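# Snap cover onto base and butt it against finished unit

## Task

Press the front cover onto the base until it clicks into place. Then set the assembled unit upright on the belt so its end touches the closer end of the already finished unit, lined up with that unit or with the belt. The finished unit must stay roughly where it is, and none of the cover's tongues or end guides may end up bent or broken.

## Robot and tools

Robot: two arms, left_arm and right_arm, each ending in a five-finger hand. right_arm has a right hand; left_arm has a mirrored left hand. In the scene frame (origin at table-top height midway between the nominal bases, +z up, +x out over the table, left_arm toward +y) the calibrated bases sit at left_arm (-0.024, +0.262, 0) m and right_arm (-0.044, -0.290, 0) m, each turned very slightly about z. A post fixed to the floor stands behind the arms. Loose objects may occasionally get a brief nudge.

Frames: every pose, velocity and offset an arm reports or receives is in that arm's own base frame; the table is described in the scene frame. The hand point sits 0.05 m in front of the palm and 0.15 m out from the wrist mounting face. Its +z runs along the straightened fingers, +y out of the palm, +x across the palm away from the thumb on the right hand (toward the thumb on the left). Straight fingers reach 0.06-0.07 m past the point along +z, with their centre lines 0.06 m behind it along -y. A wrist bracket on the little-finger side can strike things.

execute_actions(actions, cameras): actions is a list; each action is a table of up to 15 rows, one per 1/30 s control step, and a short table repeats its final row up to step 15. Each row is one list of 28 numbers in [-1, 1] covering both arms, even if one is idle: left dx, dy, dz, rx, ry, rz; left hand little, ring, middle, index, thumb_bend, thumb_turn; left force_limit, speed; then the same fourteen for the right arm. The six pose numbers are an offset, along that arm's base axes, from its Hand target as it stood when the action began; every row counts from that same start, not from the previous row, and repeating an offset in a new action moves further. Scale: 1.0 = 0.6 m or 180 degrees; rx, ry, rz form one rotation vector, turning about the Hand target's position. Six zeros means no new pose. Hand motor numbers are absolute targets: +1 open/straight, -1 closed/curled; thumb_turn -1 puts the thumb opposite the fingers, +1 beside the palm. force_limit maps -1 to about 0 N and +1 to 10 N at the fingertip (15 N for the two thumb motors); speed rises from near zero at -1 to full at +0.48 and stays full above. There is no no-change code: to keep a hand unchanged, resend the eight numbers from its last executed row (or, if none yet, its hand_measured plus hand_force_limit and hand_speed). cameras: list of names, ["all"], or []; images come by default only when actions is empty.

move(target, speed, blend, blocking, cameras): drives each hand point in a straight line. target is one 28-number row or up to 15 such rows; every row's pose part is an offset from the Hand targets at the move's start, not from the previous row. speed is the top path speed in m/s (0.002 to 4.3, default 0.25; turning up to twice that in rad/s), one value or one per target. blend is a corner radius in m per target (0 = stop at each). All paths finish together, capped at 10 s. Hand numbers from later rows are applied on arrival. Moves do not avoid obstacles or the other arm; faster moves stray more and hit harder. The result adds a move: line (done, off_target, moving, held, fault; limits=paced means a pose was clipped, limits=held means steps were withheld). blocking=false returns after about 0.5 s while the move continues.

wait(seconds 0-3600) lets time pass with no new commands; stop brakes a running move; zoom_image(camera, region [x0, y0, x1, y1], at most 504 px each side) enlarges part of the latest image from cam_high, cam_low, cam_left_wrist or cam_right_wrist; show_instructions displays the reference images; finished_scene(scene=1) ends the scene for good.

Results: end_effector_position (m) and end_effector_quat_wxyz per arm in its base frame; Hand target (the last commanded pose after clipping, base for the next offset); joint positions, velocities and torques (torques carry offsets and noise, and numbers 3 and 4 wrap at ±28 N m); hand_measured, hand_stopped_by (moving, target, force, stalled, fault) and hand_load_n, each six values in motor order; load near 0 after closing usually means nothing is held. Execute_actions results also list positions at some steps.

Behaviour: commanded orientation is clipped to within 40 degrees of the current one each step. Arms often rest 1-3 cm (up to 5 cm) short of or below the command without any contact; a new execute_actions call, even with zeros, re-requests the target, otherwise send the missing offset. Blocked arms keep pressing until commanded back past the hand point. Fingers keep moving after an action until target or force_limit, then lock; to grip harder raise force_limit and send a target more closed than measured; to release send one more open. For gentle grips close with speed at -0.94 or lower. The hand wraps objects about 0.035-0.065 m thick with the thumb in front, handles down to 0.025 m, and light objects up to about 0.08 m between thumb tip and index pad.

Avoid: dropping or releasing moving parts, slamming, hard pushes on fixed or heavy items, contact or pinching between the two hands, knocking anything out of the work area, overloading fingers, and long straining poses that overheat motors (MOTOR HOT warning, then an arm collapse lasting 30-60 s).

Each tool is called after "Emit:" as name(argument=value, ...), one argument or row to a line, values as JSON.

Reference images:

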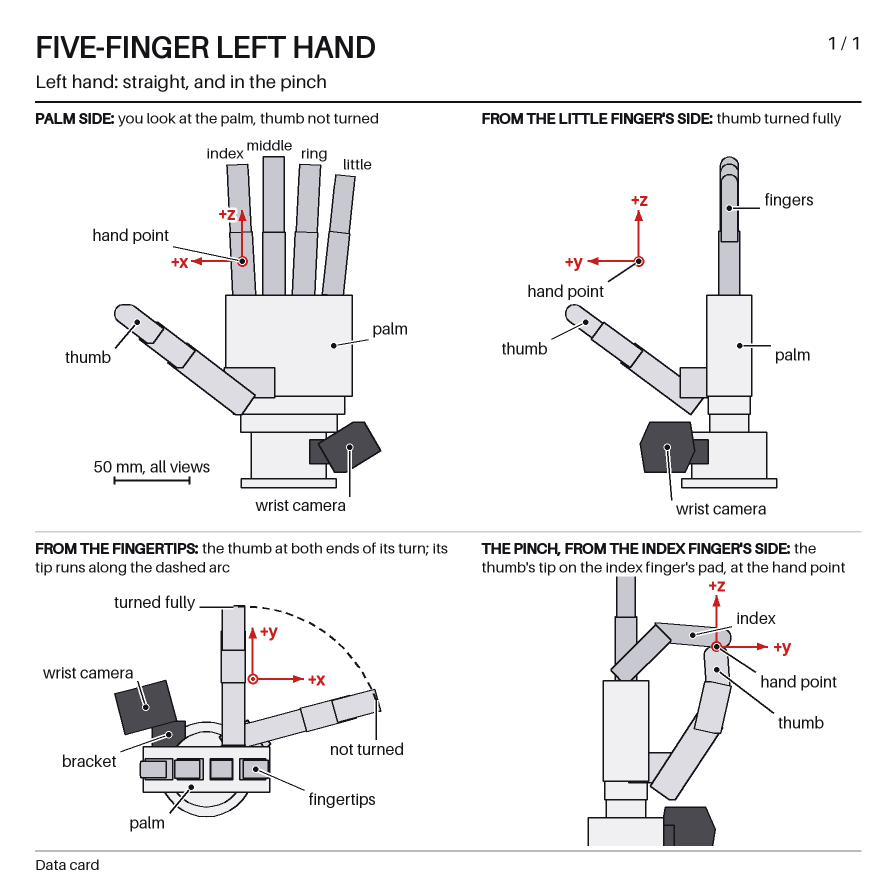

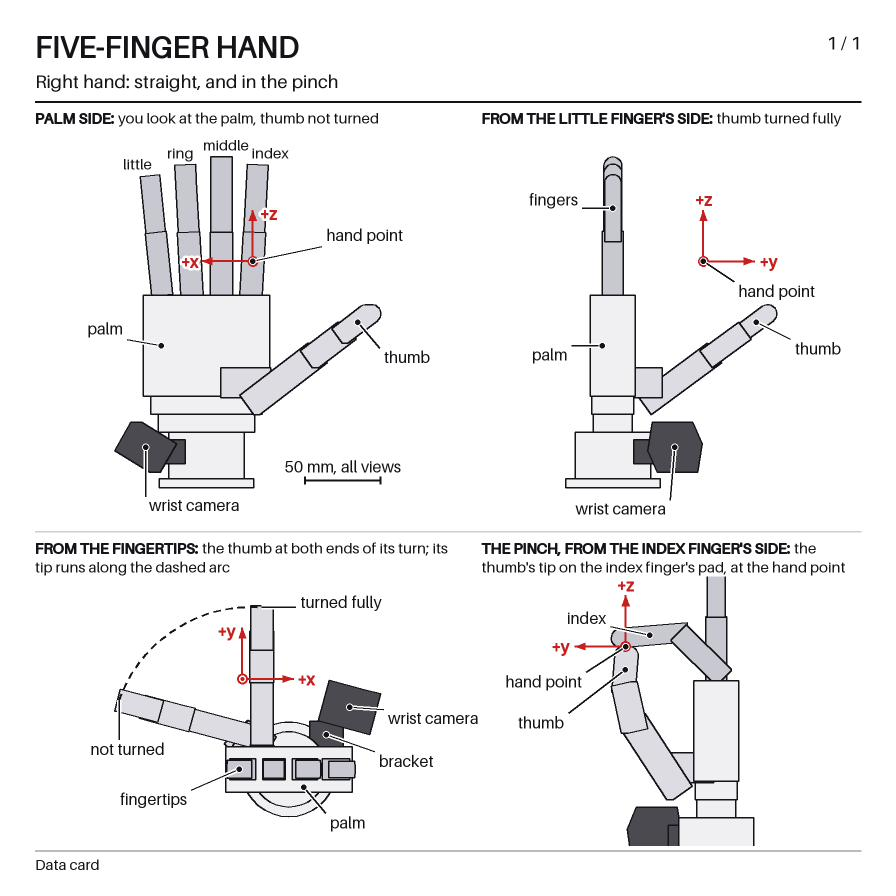

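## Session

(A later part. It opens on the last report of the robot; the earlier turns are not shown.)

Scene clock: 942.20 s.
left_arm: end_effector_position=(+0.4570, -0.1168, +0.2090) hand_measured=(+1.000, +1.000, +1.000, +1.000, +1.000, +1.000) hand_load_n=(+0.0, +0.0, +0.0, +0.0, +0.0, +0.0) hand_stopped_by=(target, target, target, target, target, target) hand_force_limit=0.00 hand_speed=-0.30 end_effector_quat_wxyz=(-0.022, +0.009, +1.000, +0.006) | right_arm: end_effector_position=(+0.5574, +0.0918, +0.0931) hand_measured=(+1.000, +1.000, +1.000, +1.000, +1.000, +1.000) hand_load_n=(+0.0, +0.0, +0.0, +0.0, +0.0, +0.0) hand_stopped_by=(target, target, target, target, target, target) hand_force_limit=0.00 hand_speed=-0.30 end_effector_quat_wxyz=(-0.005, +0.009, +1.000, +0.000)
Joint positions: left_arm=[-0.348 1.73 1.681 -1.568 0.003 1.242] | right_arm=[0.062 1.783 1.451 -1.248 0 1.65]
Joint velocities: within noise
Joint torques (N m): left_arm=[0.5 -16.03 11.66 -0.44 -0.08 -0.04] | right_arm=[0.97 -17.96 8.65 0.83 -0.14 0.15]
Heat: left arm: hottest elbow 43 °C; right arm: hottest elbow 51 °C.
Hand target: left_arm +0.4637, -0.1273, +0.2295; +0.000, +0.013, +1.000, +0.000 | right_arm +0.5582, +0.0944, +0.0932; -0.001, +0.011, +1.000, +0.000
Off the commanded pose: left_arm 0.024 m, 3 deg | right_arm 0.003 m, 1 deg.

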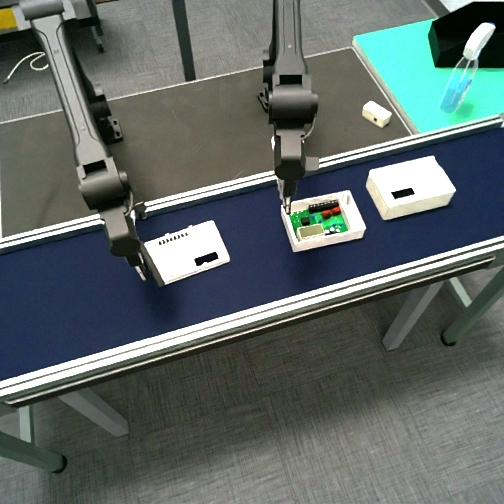

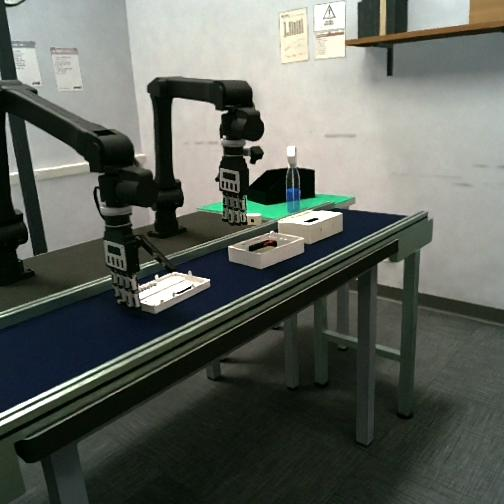

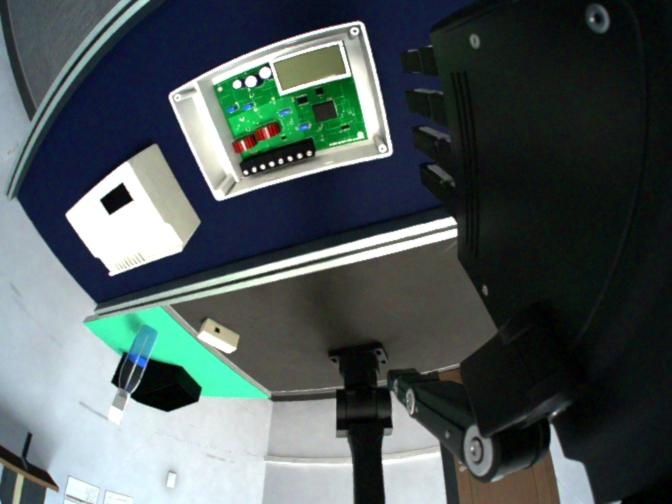

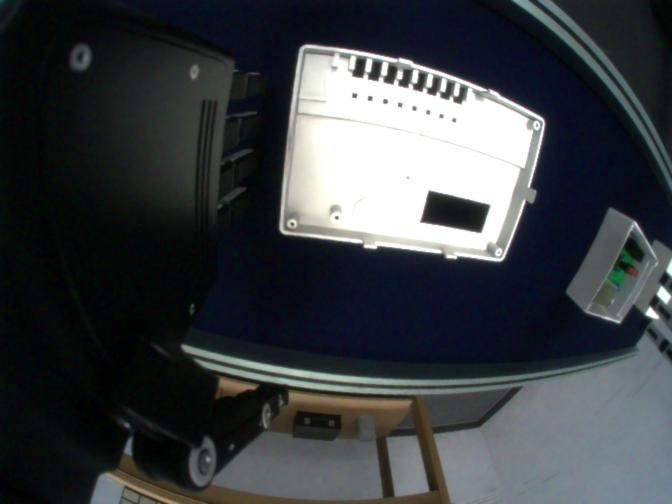

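Emit:
move(
  target=[0, 0, 0, 0, 0, 0, 1, 1, 1, 1, 1, 1, 0, -0.3, 0, 0.18, 0.012, 0, 0, 0, 1, 1, 1, 1, 1, 1, 0, -0.3],
  speed=0.06,
  cameras=["cam_high", "cam_low", "cam_right_wrist"],
)

Scene clock: 952.77 s.
left_arm: end_effector_position=(+0.4570, -0.1168, +0.2090) hand_measured=(+1.000, +1.000, +1.000, +1.000, +1.000, +1.000) hand_load_n=(+0.0, +0.0, +0.0, +0.0, +0.0, +0.0) hand_stopped_by=(target, target, target, target, target, target) hand_force_limit=0.00 hand_speed=-0.30 end_effector_quat_wxyz=(-0.022, +0.009, +1.000, +0.006) | right_arm: end_effector_position=(+0.5498, +0.1921, +0.1017) hand_measured=(+1.000, +1.000, +1.000, +1.000, +1.000, +1.000) hand_load_n=(+0.0, +0.0, +0.0, +0.0, +0.0, +0.0) hand_stopped_by=(target, target, target, target, target, target) hand_force_limit=0.00 hand_speed=-0.30 end_effector_quat_wxyz=(+0.001, +0.011, +1.000, +0.000)
Joint positions: left_arm=[-0.348 1.73 1.681 -1.568 0.003 1.242] | right_arm=[0.252 1.789 1.481 -1.262 0.001 1.845]
Joint torques (N m): left_arm=[0.56 -15.97 11.66 -0.43 -0.08 -0.04] | right_arm=[1.73 -15.21 12.62 0.02 -0.19 0.21]
Heat: left arm: hottest elbow 43 °C; right arm: hottest elbow 50 °C.
Hand target: left_arm +0.4637, -0.1273, +0.2295; +0.000, +0.013, +1.000, +0.000 | right_arm +0.5583, +0.2022, +0.1005; +0.000, +0.011, +1.000, +0.000
Off the commanded pose: left_arm 0.024 m, 3 deg | right_arm 0.013 m, 0 deg.
move: off_target (right_arm)

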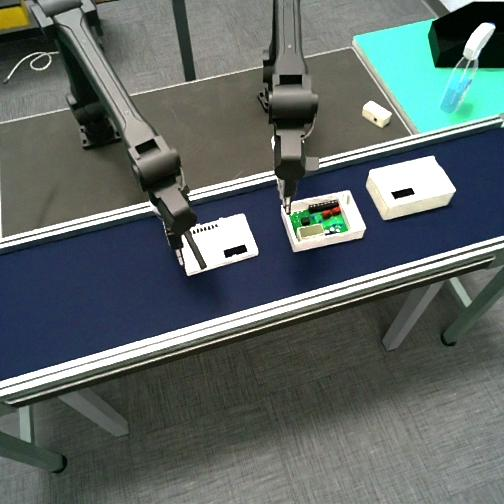

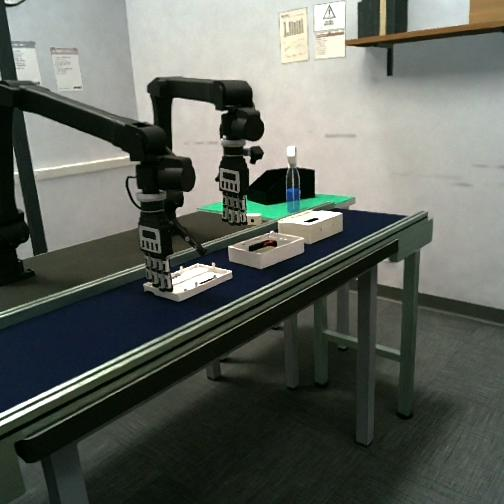

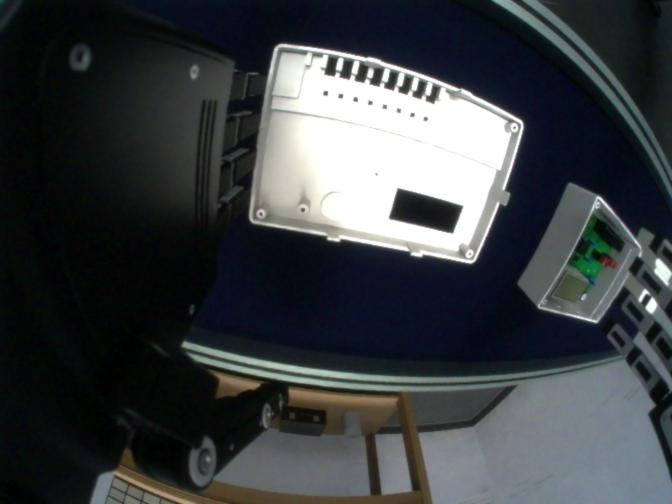

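Emit:
zoom_image(
  camera="cam_high",
  region=[170, 170, 380, 290],
)

Scaled by 2.400.

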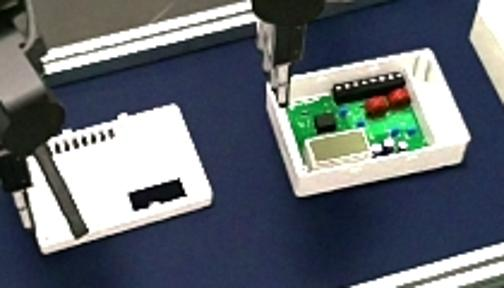

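Emit:
move(
  target=[
    [0, 0, 0, 0, 0, 0, 1, 1, 1, 1, 1, 1, 0, -0.3, 0, -0.06, 0.01, 0, 0, 0, 1, 1, 1, 1, 1, 1, 0, -0.3],
    [0, 0, 0, 0, 0, 0, 1, 1, 1, 1, 1, 1, 0, -0.3, -0.033, -0.117, 0.233, 0, 0, 0, 1, 1, 1, 1, 1, 1, 0, -0.3],
    [0, 0, 0, 0, 0, 0, 1, 1, 1, 1, 1, 1, 0, -0.3, -0.367, -0.0525, 0.167, -0.1556, -0.149, 0.4833, -1, -1, -1, 1, 1, 1, 0, -0.3],
  ],
  speed=[0.06, 0.2, 0.25],
  blend=[0.0, 0.03, 0],
  cameras=["all"],
)

Scene clock: 1093.73 s.
left_arm: end_effector_position=(+0.4570, -0.1168, +0.2090) hand_measured=(+1.000, +1.000, +1.000, +1.000, +1.000, +1.000) hand_load_n=(+0.0, +0.0, +0.0, +0.0, +0.0, +0.0) hand_stopped_by=(target, target, target, target, target, target) hand_force_limit=0.00 hand_speed=-0.30 end_effector_quat_wxyz=(-0.022, +0.009, +1.000, +0.006) | right_arm: end_effector_position=(+0.3398, +0.1668, +0.2027) hand_measured=(-1.000, -1.000, -1.000, +1.000, +1.000, +1.000) hand_load_n=(+0.0, +0.0, +0.0, +0.0, +0.0, +0.0) hand_stopped_by=(target, target, target, target, target, target) hand_force_limit=0.00 hand_speed=-0.30 end_effector_quat_wxyz=(-0.206, +0.660, -0.690, +0.214)
Joint positions: left_arm=[-0.348 1.73 1.681 -1.568 0.003 1.242] | right_arm=[0.463 1.048 0.963 -0.943 0.277 0.43]
Joint torques (N m): left_arm=[0.44 -15.97 11.64 -0.43 -0.08 -0.03] | right_arm=[1.61 -6.18 9.92 2.04 0.11 -0.07]
Heat: left arm: hottest elbow 44 °C; right arm: hottest elbow 54 °C.
Hand target: left_arm +0.4637, -0.1273, +0.2295; +0.000, +0.013, +1.000, +0.000 | right_arm +0.3381, +0.1707, +0.2007; -0.210, +0.667, -0.682, +0.215
Off the commanded pose: left_arm 0.024 m, 3 deg | right_arm 0.005 m, 1 deg.
move: done

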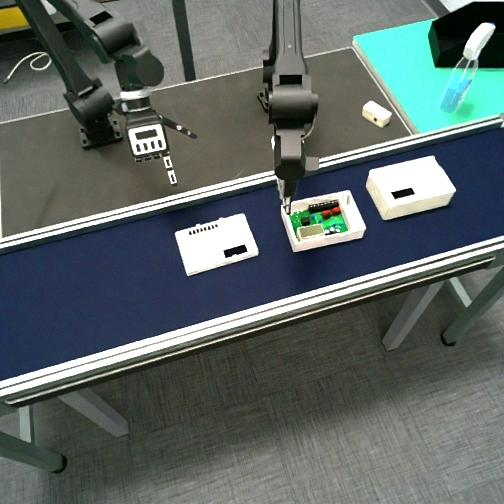

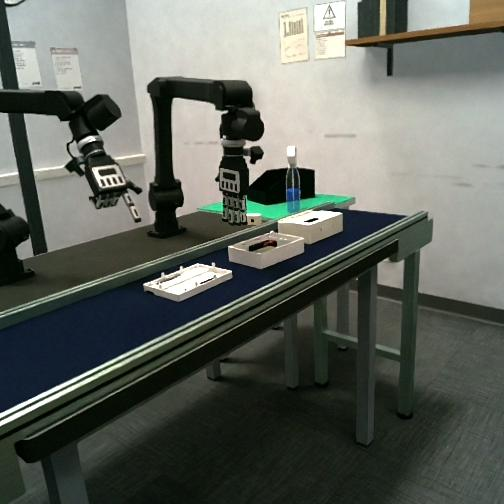

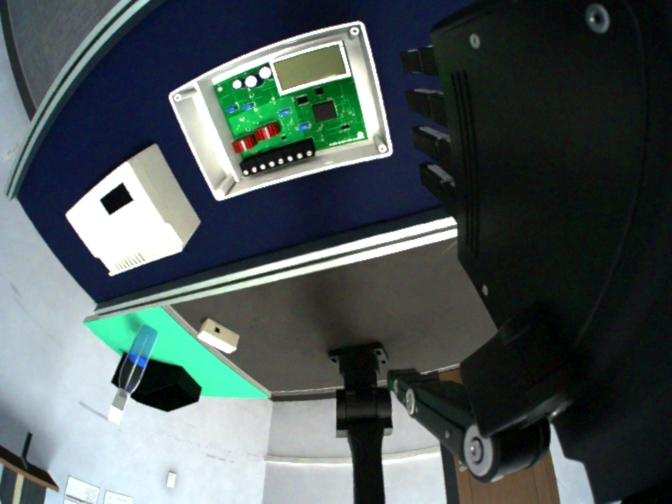

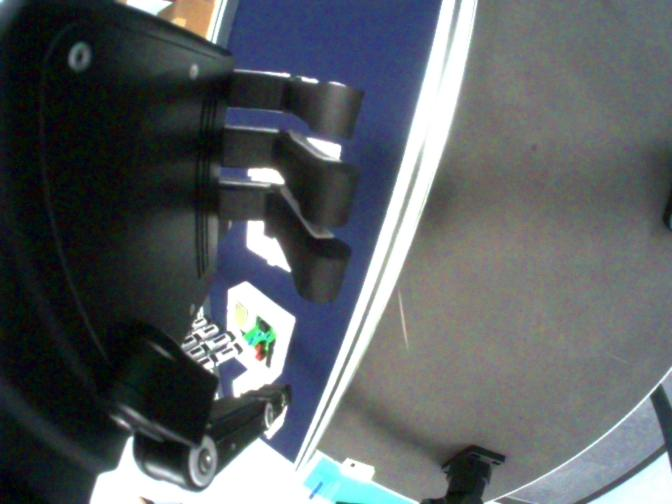

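Emit:
zoom_image(
  camera="cam_high",
  region=[160, 180, 280, 290],
)

Emit:
zoom_image(
  camera="cam_low",
  region=[130, 240, 250, 310],
)

Scaled by 4.200.

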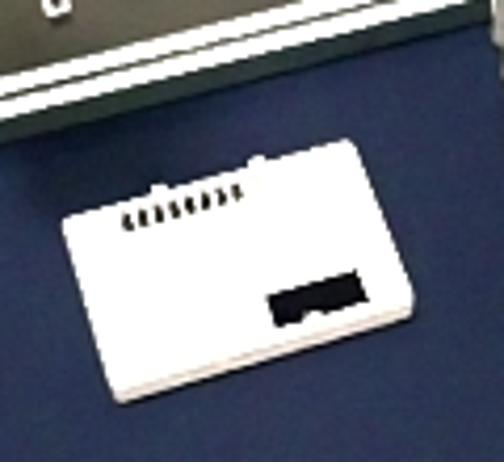

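Scaled by 4.200.

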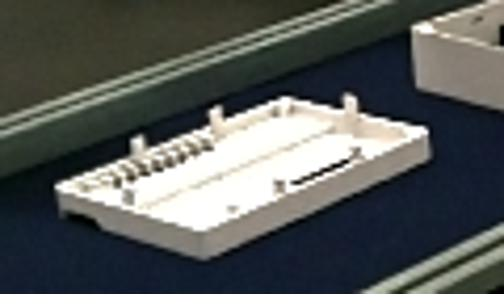

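Emit:
move(
  target=[0.116, -0.4495, -0.03, 0, 0, 0.5, -1, -1, -1, 1, 1, 1, 0, -0.3, 0, 0, 0, 0, 0, 0, -1, -1, -1, 1, 1, 1, 0, -0.3],
  speed=0.2,
  cameras=["all"],
)

Scene clock: 1124.07 s.
left_arm: end_effector_position=(+0.5304, -0.3843, +0.2087) hand_measured=(-1.000, -1.000, -1.000, +1.000, +1.000, +1.000) hand_load_n=(+0.0, +0.0, +0.0, +0.0, +0.0, +0.0) hand_stopped_by=(target, target, target, target, target, target) hand_force_limit=0.00 hand_speed=-0.30 end_effector_quat_wxyz=(-0.008, +0.702, -0.710, +0.042) | right_arm: end_effector_position=(+0.3398, +0.1668, +0.2027) hand_measured=(-1.000, -1.000, -1.000, +1.000, +1.000, +1.000) hand_load_n=(+0.0, +0.0, +0.0, +0.0, +0.0, +0.0) hand_stopped_by=(target, target, target, target, target, target) hand_force_limit=0.00 hand_speed=-0.30 end_effector_quat_wxyz=(-0.206, +0.660, -0.690, +0.214)
Joint positions: left_arm=[-0.538 2.168 2.361 -1.678 0.006 -0.527] | right_arm=[0.463 1.048 0.963 -0.943 0.277 0.43]
Joint torques (N m): left_arm=[0.73 -19.37 12.04 -0.21 0.2 -0.03] | right_arm=[1.61 -6.12 9.91 2.04 0.11 -0.07]
Heat: left arm: hottest elbow 45 °C; right arm: hottest elbow 52 °C.
Hand target: left_arm +0.5333, -0.3971, +0.2115; +0.000, +0.697, -0.717, +0.000 | right_arm +0.3381, +0.1707, +0.2007; -0.210, +0.667, -0.682, +0.215
Off the commanded pose: left_arm 0.013 m, 5 deg | right_arm 0.005 m, 1 deg.
joint sent to its limit (left arm) — joint 4 (wrist pitch), lower limit. The joint targets are off in orientation, not in position.
move: off_target (left_arm)

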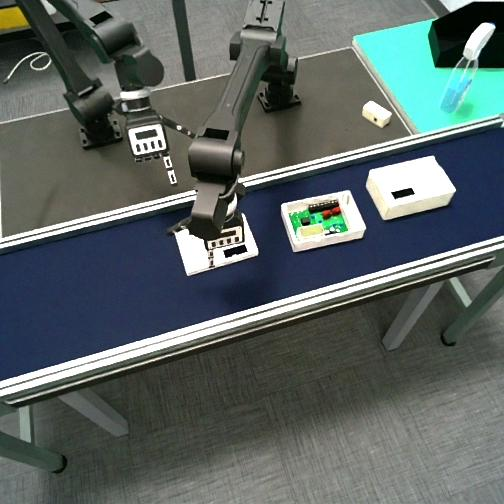

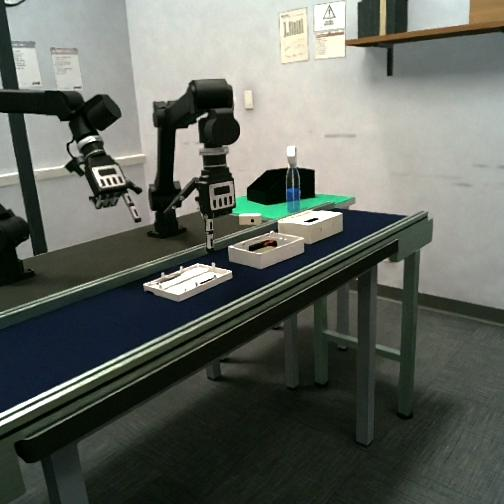

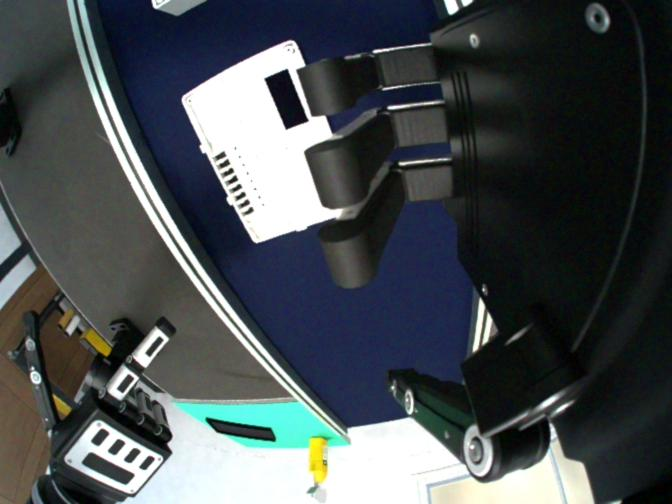

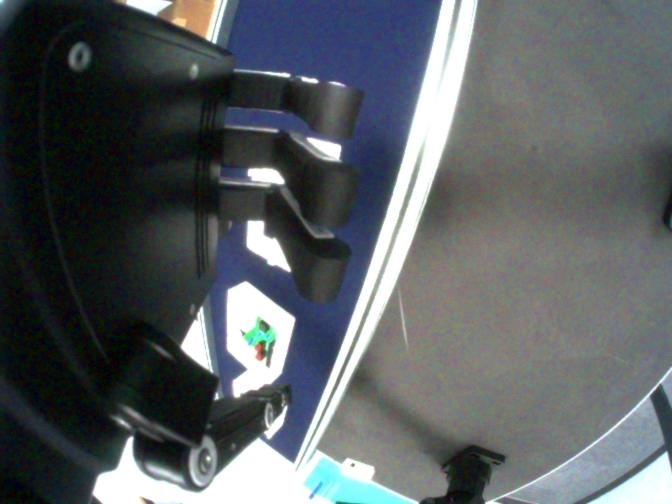

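Emit:
move(
  target=[
    [-0.024, 0.043, -0.02, 0, 0, 0, 1, 1, 1, 1, 1, 1, 0, -0.3, 0, 0, 0, 0, 0, 0, -1, -1, -1, 1, 1, 1, 0, -0.3],
    [-0.024, 0.043, -0.1, 0, 0, 0, 1, 1, 1, 1, 1, 1, 0, -0.3, 0, 0, 0, 0, 0, 0, -1, -1, -1, 1, 1, 1, 0, -0.3],
  ],
  speed=0.1,
  cameras=["cam_high", "cam_low", "cam_left_wrist"],
)

Emit:
zoom_image(
  camera="cam_high",
  region=[160, 180, 280, 290],
)

Emit:
zoom_image(
  camera="cam_low",
  region=[130, 200, 270, 310],
)

Scene clock: 1236.97 s.
left_arm: end_effector_position=(+0.5162, -0.3746, +0.1606) hand_measured=(+1.000, +1.000, +1.000, +1.000, +1.000, +1.000) hand_load_n=(+0.0, +0.0, +0.0, +0.0, -0.5, +0.0) hand_stopped_by=(target, target, target, target, target, target) hand_force_limit=0.00 hand_speed=-0.30 end_effector_quat_wxyz=(+0.000, +0.698, -0.716, +0.004) | right_arm: end_effector_position=(+0.3398, +0.1668, +0.2027) hand_measured=(-1.000, -1.000, -1.000, +1.000, +1.000, +1.000) hand_load_n=(+0.0, +0.0, +0.0, +0.0, +0.0, +0.0) hand_stopped_by=(target, target, target, target, target, target) hand_force_limit=0.00 hand_speed=-0.30 end_effector_quat_wxyz=(-0.206, +0.660, -0.690, +0.214)
Joint positions: left_arm=[-0.538 2.161 2.218 -1.62 0.003 -0.513] | right_arm=[0.463 1.048 0.963 -0.943 0.277 0.43]
Joint torques (N m): left_arm=[2.08 -20.31 7.38 0.55 -0.05 0.11] | right_arm=[1.61 -6.18 9.92 2.04 0.11 -0.07]
Heat: left arm: hottest elbow 49 °C; right arm: hottest elbow 50 °C.
Hand target: left_arm +0.5189, -0.3713, +0.1515; +0.000, +0.698, -0.717, +0.000 | right_arm +0.3381, +0.1707, +0.2007; -0.210, +0.667, -0.682, +0.215
Off the commanded pose: left_arm 0.010 m, 0 deg | right_arm 0.005 m, 1 deg.
move: done

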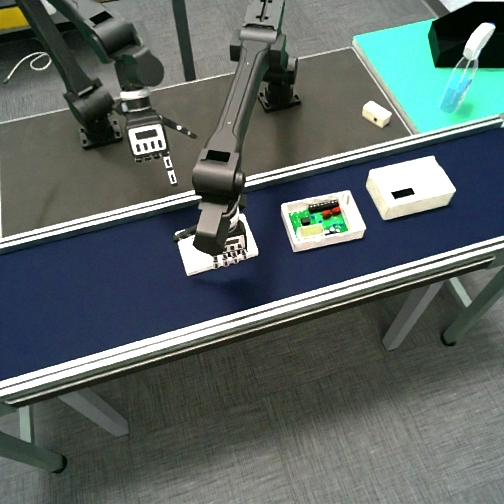

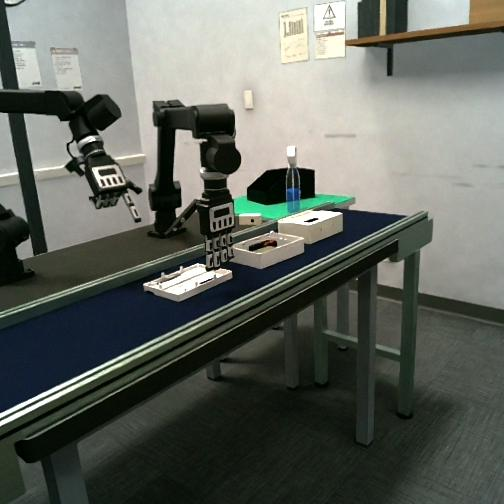

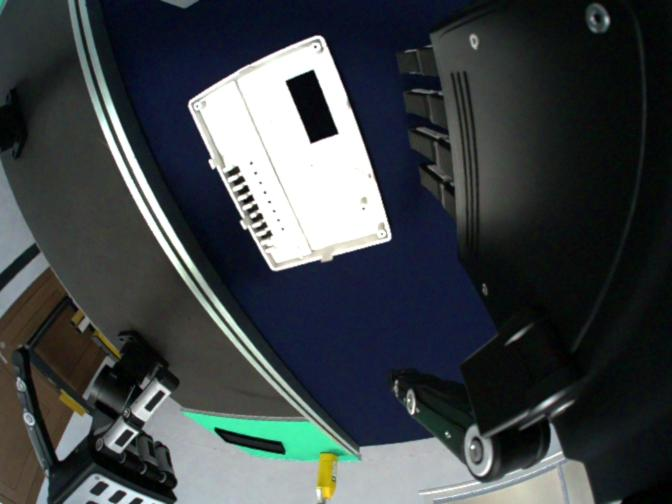

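Scaled by 4.200.

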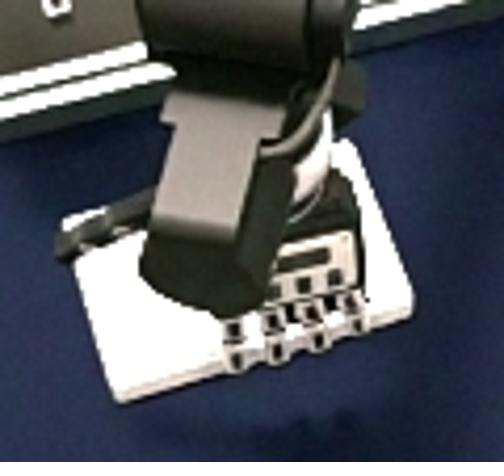

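Scaled by 3.600.

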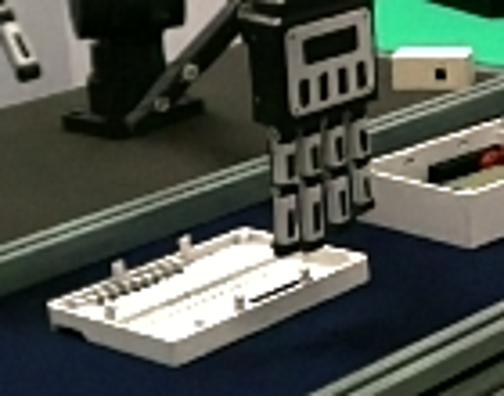

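Emit:
move(
  target=[
    [0, 0, -0.09, 0, 0, 0, 1, 1, 1, 1, 1, 1, 0, -0.3, 0, 0, 0, 0, 0, 0, -1, -1, -1, 1, 1, 1, 0, -0.3],
    [-0.137, 0, -0.085, 0, 0, 0, 1, 1, 1, 1, 1, 1, 0, -0.3, 0, 0, 0, 0, 0, 0, -1, -1, -1, 1, 1, 1, 0, -0.3],
  ],
  speed=0.06,
  cameras=["cam_high", "cam_low", "cam_left_wrist"],
)

Emit:
zoom_image(
  camera="cam_high",
  region=[150, 170, 270, 280],
)

Emit:
zoom_image(
  camera="cam_low",
  region=[120, 200, 260, 310],
)

Scene clock: 1251.13 s.
left_arm: end_effector_position=(+0.4462, -0.3645, +0.1016) hand_measured=(+1.000, +1.000, +1.000, +1.000, +1.000, +1.000) hand_load_n=(+0.0, +0.0, +0.0, +0.0, +0.0, +0.0) hand_stopped_by=(target, target, target, target, target, target) hand_force_limit=0.00 hand_speed=-0.30 end_effector_quat_wxyz=(-0.002, +0.701, -0.713, +0.001) | right_arm: end_effector_position=(+0.3398, +0.1668, +0.2027) hand_measured=(-1.000, -1.000, -1.000, +1.000, +1.000, +1.000) hand_load_n=(+0.0, +0.0, +0.5, +0.0, +0.0, -0.5) hand_stopped_by=(target, target, target, target, target, target) hand_force_limit=0.00 hand_speed=-0.30 end_effector_quat_wxyz=(-0.206, +0.660, -0.690, +0.214)
Joint positions: left_arm=[-0.584 1.977 1.761 -1.353 -0.003 -0.567] | right_arm=[0.463 1.048 0.963 -0.943 0.277 0.43]
Joint torques (N m): left_arm=[0.21 -19.14 6.68 0.35 0.17 -0.02] | right_arm=[1.61 -6.18 9.92 2.04 0.11 -0.07]
Heat: left arm: hottest elbow 46 °C; right arm: hottest elbow 50 °C.
Hand target: left_arm +0.4368, -0.3712, +0.1004; +0.000, +0.698, -0.716, +0.000 | right_arm +0.3381, +0.1707, +0.2007; -0.210, +0.667, -0.682, +0.215
Off the commanded pose: left_arm 0.012 m, 1 deg | right_arm 0.005 m, 1 deg.
move: off_target (left_arm)

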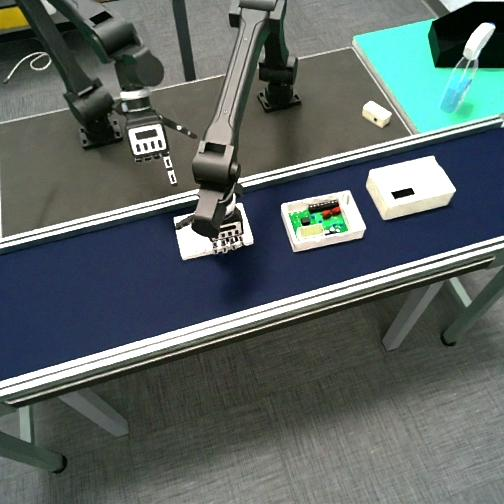

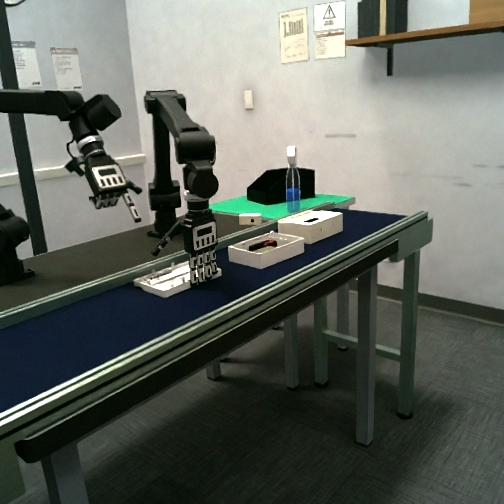

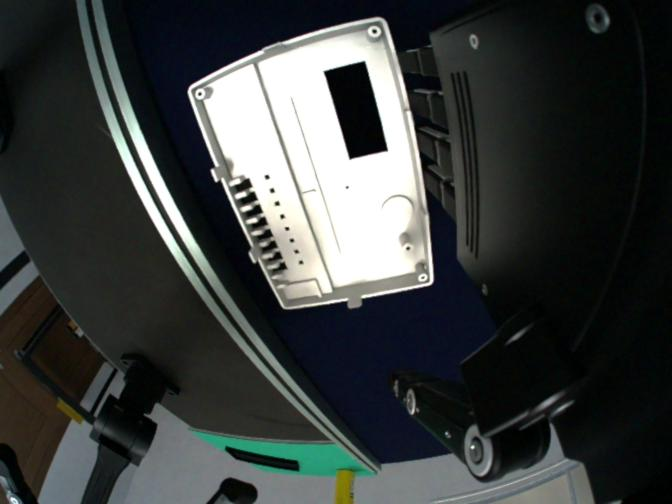

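Scaled by 4.200.

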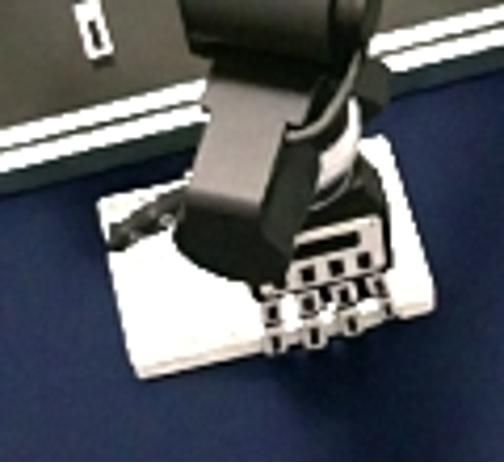

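Scaled by 3.600.

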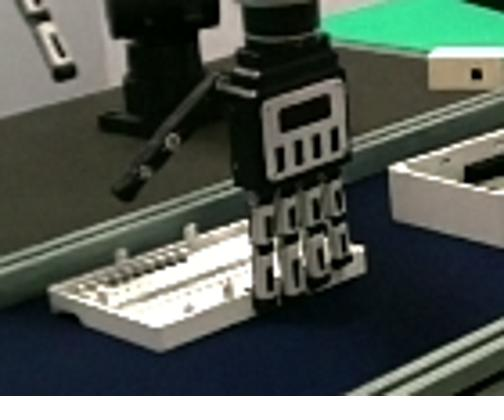

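Emit:
move(
  target=[
    [0.055, 0, 0.0, 0, 0, 0, 1, 1, 1, 1, 1, 1, 0, -0.3, 0, 0, 0, 0, 0, 0, -1, -1, -1, 1, 1, 1, 0, -0.3],
    [0.055, -0.045, 0.1, 0, 0, 0, -1, -1, -1, 1, 1, 1, 0, -0.3, -0.045, -0.0125, -0.15, 0, 0, 0, -1, -1, -1, 1, 1, 1, 0, -0.3],
    [0.055, -0.045, 0.01, 0, 0, 0, -1, -1, -1, 1, 1, 1, 0, -0.3, -0.045, -0.0125, -0.19, 0, 0, 0, -1, -1, -1, 1, 1, 1, 0, -0.3],
  ],
  speed=0.08,
  cameras=["all"],
)

Emit:
zoom_image(
  camera="cam_high",
  region=[150, 170, 270, 280],
)

Emit:
zoom_image(
  camera="cam_low",
  region=[100, 200, 260, 310],
)

Scene clock: 1288.30 s.
left_arm: end_effector_position=(+0.4756, -0.3902, +0.1201) hand_measured=(-1.000, -1.000, -1.000, +1.000, +1.000, +1.000) hand_load_n=(+0.0, +0.0, +0.0, +0.0, +0.0, +0.0) hand_stopped_by=(target, target, target, target, target, target) hand_force_limit=0.00 hand_speed=-0.30 end_effector_quat_wxyz=(-0.003, +0.700, -0.714, +0.008) | right_arm: end_effector_position=(+0.3131, +0.1581, +0.0928) hand_measured=(-1.000, -1.000, -1.000, +1.000, +1.000, +1.000) hand_load_n=(+0.0, +0.0, +0.0, +0.0, +0.0, +0.0) hand_stopped_by=(target, target, target, target, target, target) hand_force_limit=0.00 hand_speed=-0.30 end_effector_quat_wxyz=(-0.210, +0.663, -0.685, +0.217)
Joint positions: left_arm=[-0.592 2.069 1.959 -1.445 -0.002 -0.573] | right_arm=[0.48 1.037 0.656 -0.639 0.286 0.43]
Joint torques (N m): left_arm=[0.67 -19.14 7.35 0.57 0.15 -0.03] | right_arm=[1.9 -3.84 9.4 2.09 0.18 0.12]
Heat: left arm: hottest elbow 43 °C; right arm: hottest elbow 49 °C.
Hand target: left_arm +0.4697, -0.3982, +0.1066; +0.000, +0.698, -0.717, +0.000 | right_arm +0.3112, +0.1633, +0.0867; -0.210, +0.667, -0.681, +0.215
Off the commanded pose: left_arm 0.017 m, 1 deg | right_arm 0.008 m, 1 deg.
move: off_target (left_arm); target 2's new numbers were sent with left_arm's hand 0.014 m and 1 deg from that target

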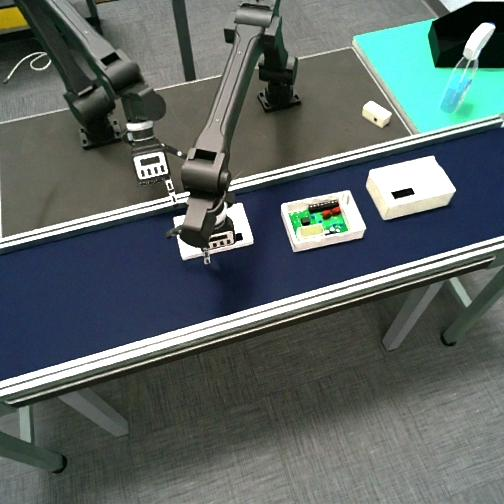

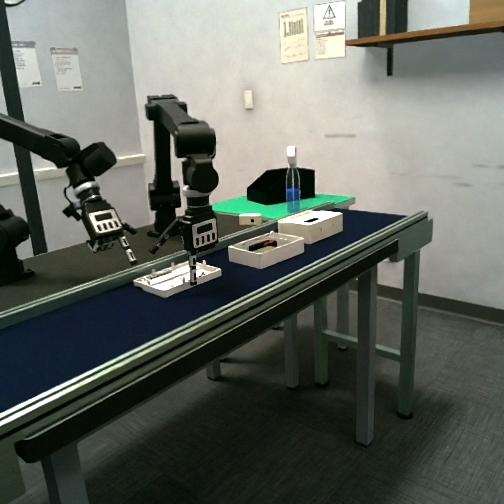

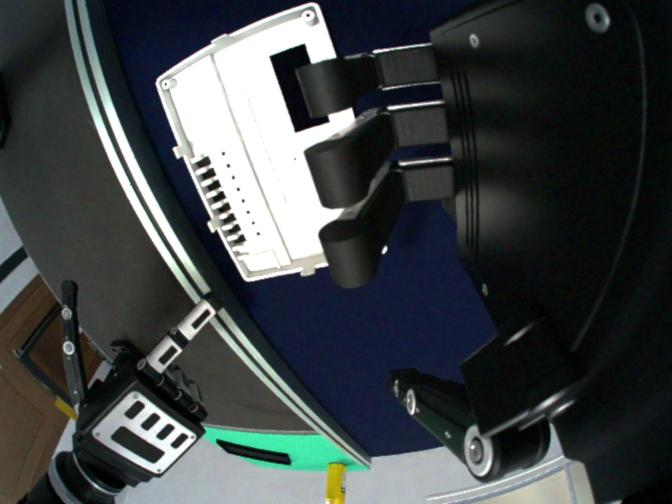

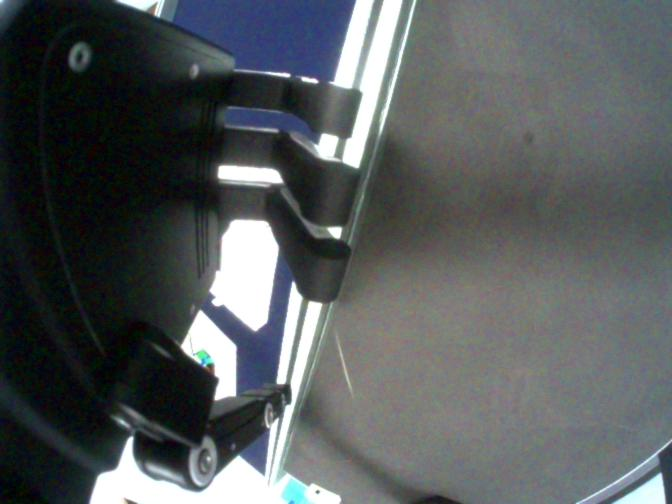

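Scaled by 4.200.

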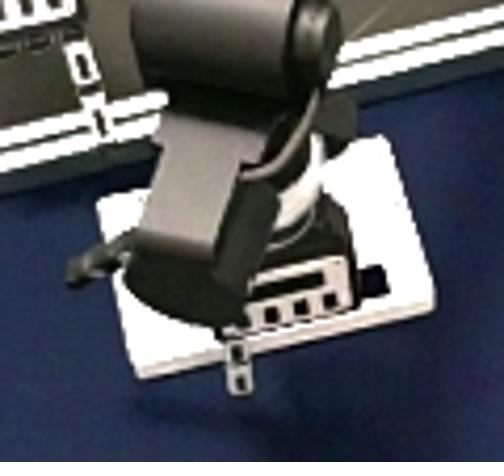

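Scaled by 3.150.

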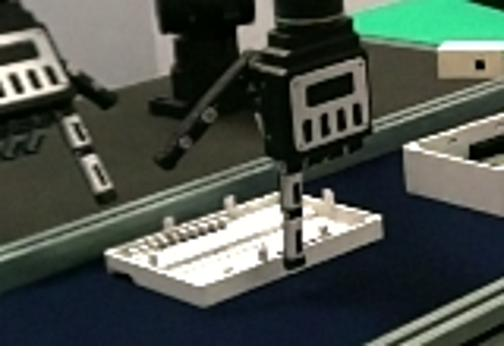

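Emit:
move(
  target=[
    [0, -0.035, 0.0, 0, 0, 0, -1, -1, -1, 1, 1, 1, 0, -0.3, 0.021, 0.016, 0.03, 0, 0.0833, 0, -1, -1, -1, 1, 1, 1, 0, -0.3],
    [0, -0.035, -0.025, 0, 0, 0, -1, -1, -1, 1, 1, 1, 0, -0.3, 0.021, 0.016, -0.02, 0, 0.0833, 0, -1, -1, -1, 1, 1, 1, 0, -0.3],
  ],
  speed=0.06,
  cameras=["all"],
)

Emit:
zoom_image(
  camera="cam_high",
  region=[150, 170, 270, 280],
)

Emit:
zoom_image(
  camera="cam_low",
  region=[100, 200, 260, 310],
)

Scene clock: 1324.77 s.
left_arm: end_effector_position=(+0.4694, -0.4058, +0.0998) hand_measured=(-1.000, -1.000, -1.000, +1.000, +1.000, +1.000) hand_load_n=(+0.0, +0.0, +0.0, +0.0, +0.0, +0.0) hand_stopped_by=(target, target, target, target, target, target) hand_force_limit=0.00 hand_speed=-0.30 end_effector_quat_wxyz=(-0.001, +0.701, -0.714, -0.003) | right_arm: end_effector_position=(+0.3213, +0.1777, +0.0822) hand_measured=(-1.000, -1.000, -1.000, +1.000, +1.000, +1.000) hand_load_n=(+0.5, +0.0, +0.0, +0.0, +0.0, +0.0) hand_stopped_by=(target, target, target, target, target, target) hand_force_limit=0.00 hand_speed=-0.30 end_effector_quat_wxyz=(-0.124, +0.693, -0.699, +0.128)
Joint positions: left_arm=[-0.617 2.105 1.964 -1.434 -0.002 -0.599] | right_arm=[0.447 1.26 0.839 -0.826 0.158 0.43]
Joint torques (N m): left_arm=[0.5 -18.2 9.5 0.51 0.16 -0.03] | right_arm=[-0.85 -6.95 8.91 1.68 -0.06 0.02]
Heat: left arm: hottest elbow 41 °C; right arm: hottest elbow 50 °C.
Hand target: left_arm +0.4696, -0.4191, +0.0914; +0.000, +0.698, -0.716, +0.000 | right_arm +0.3237, +0.1728, +0.0746; -0.119, +0.690, -0.703, +0.126
Off the commanded pose: left_arm 0.016 m, 1 deg | right_arm 0.009 m, 1 deg.
move: off_target (left_arm)

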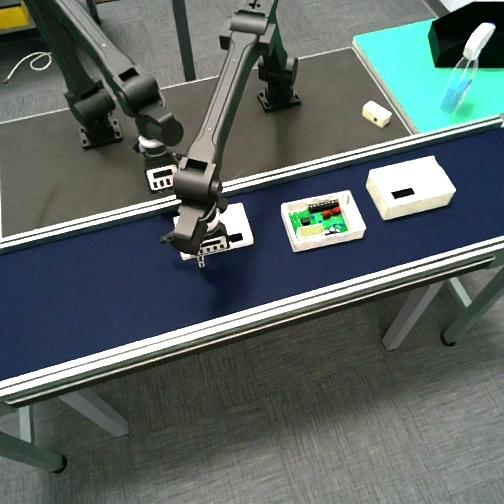

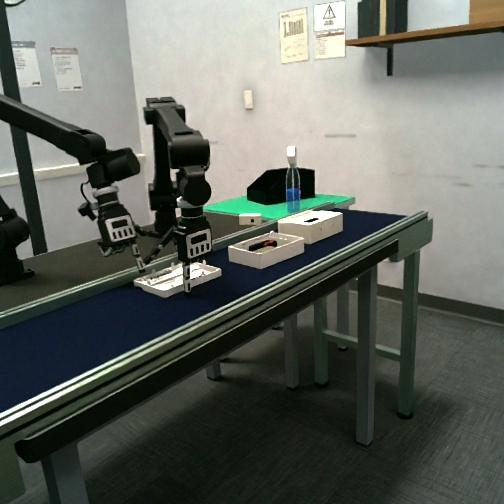

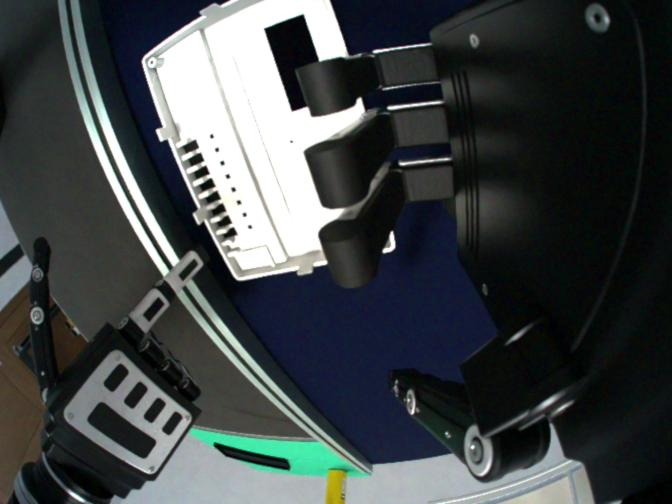

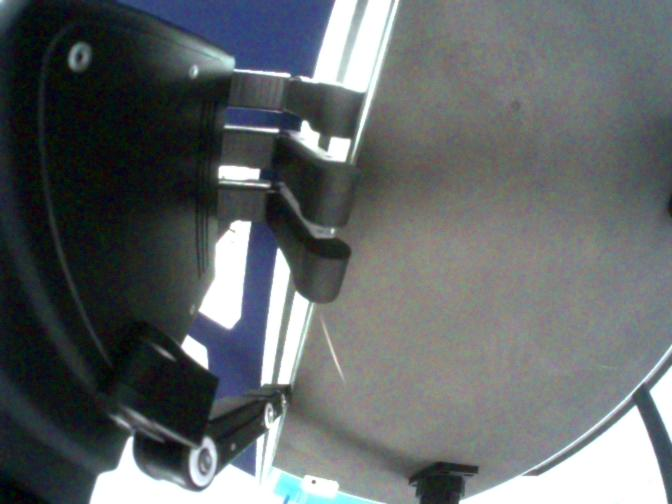

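Scaled by 4.200.

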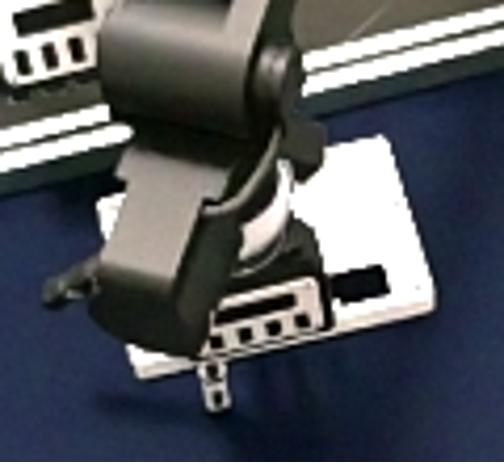

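Scaled by 3.150.

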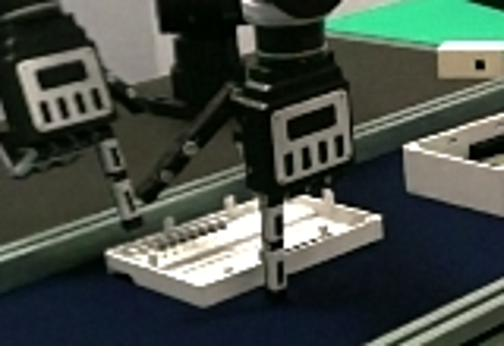

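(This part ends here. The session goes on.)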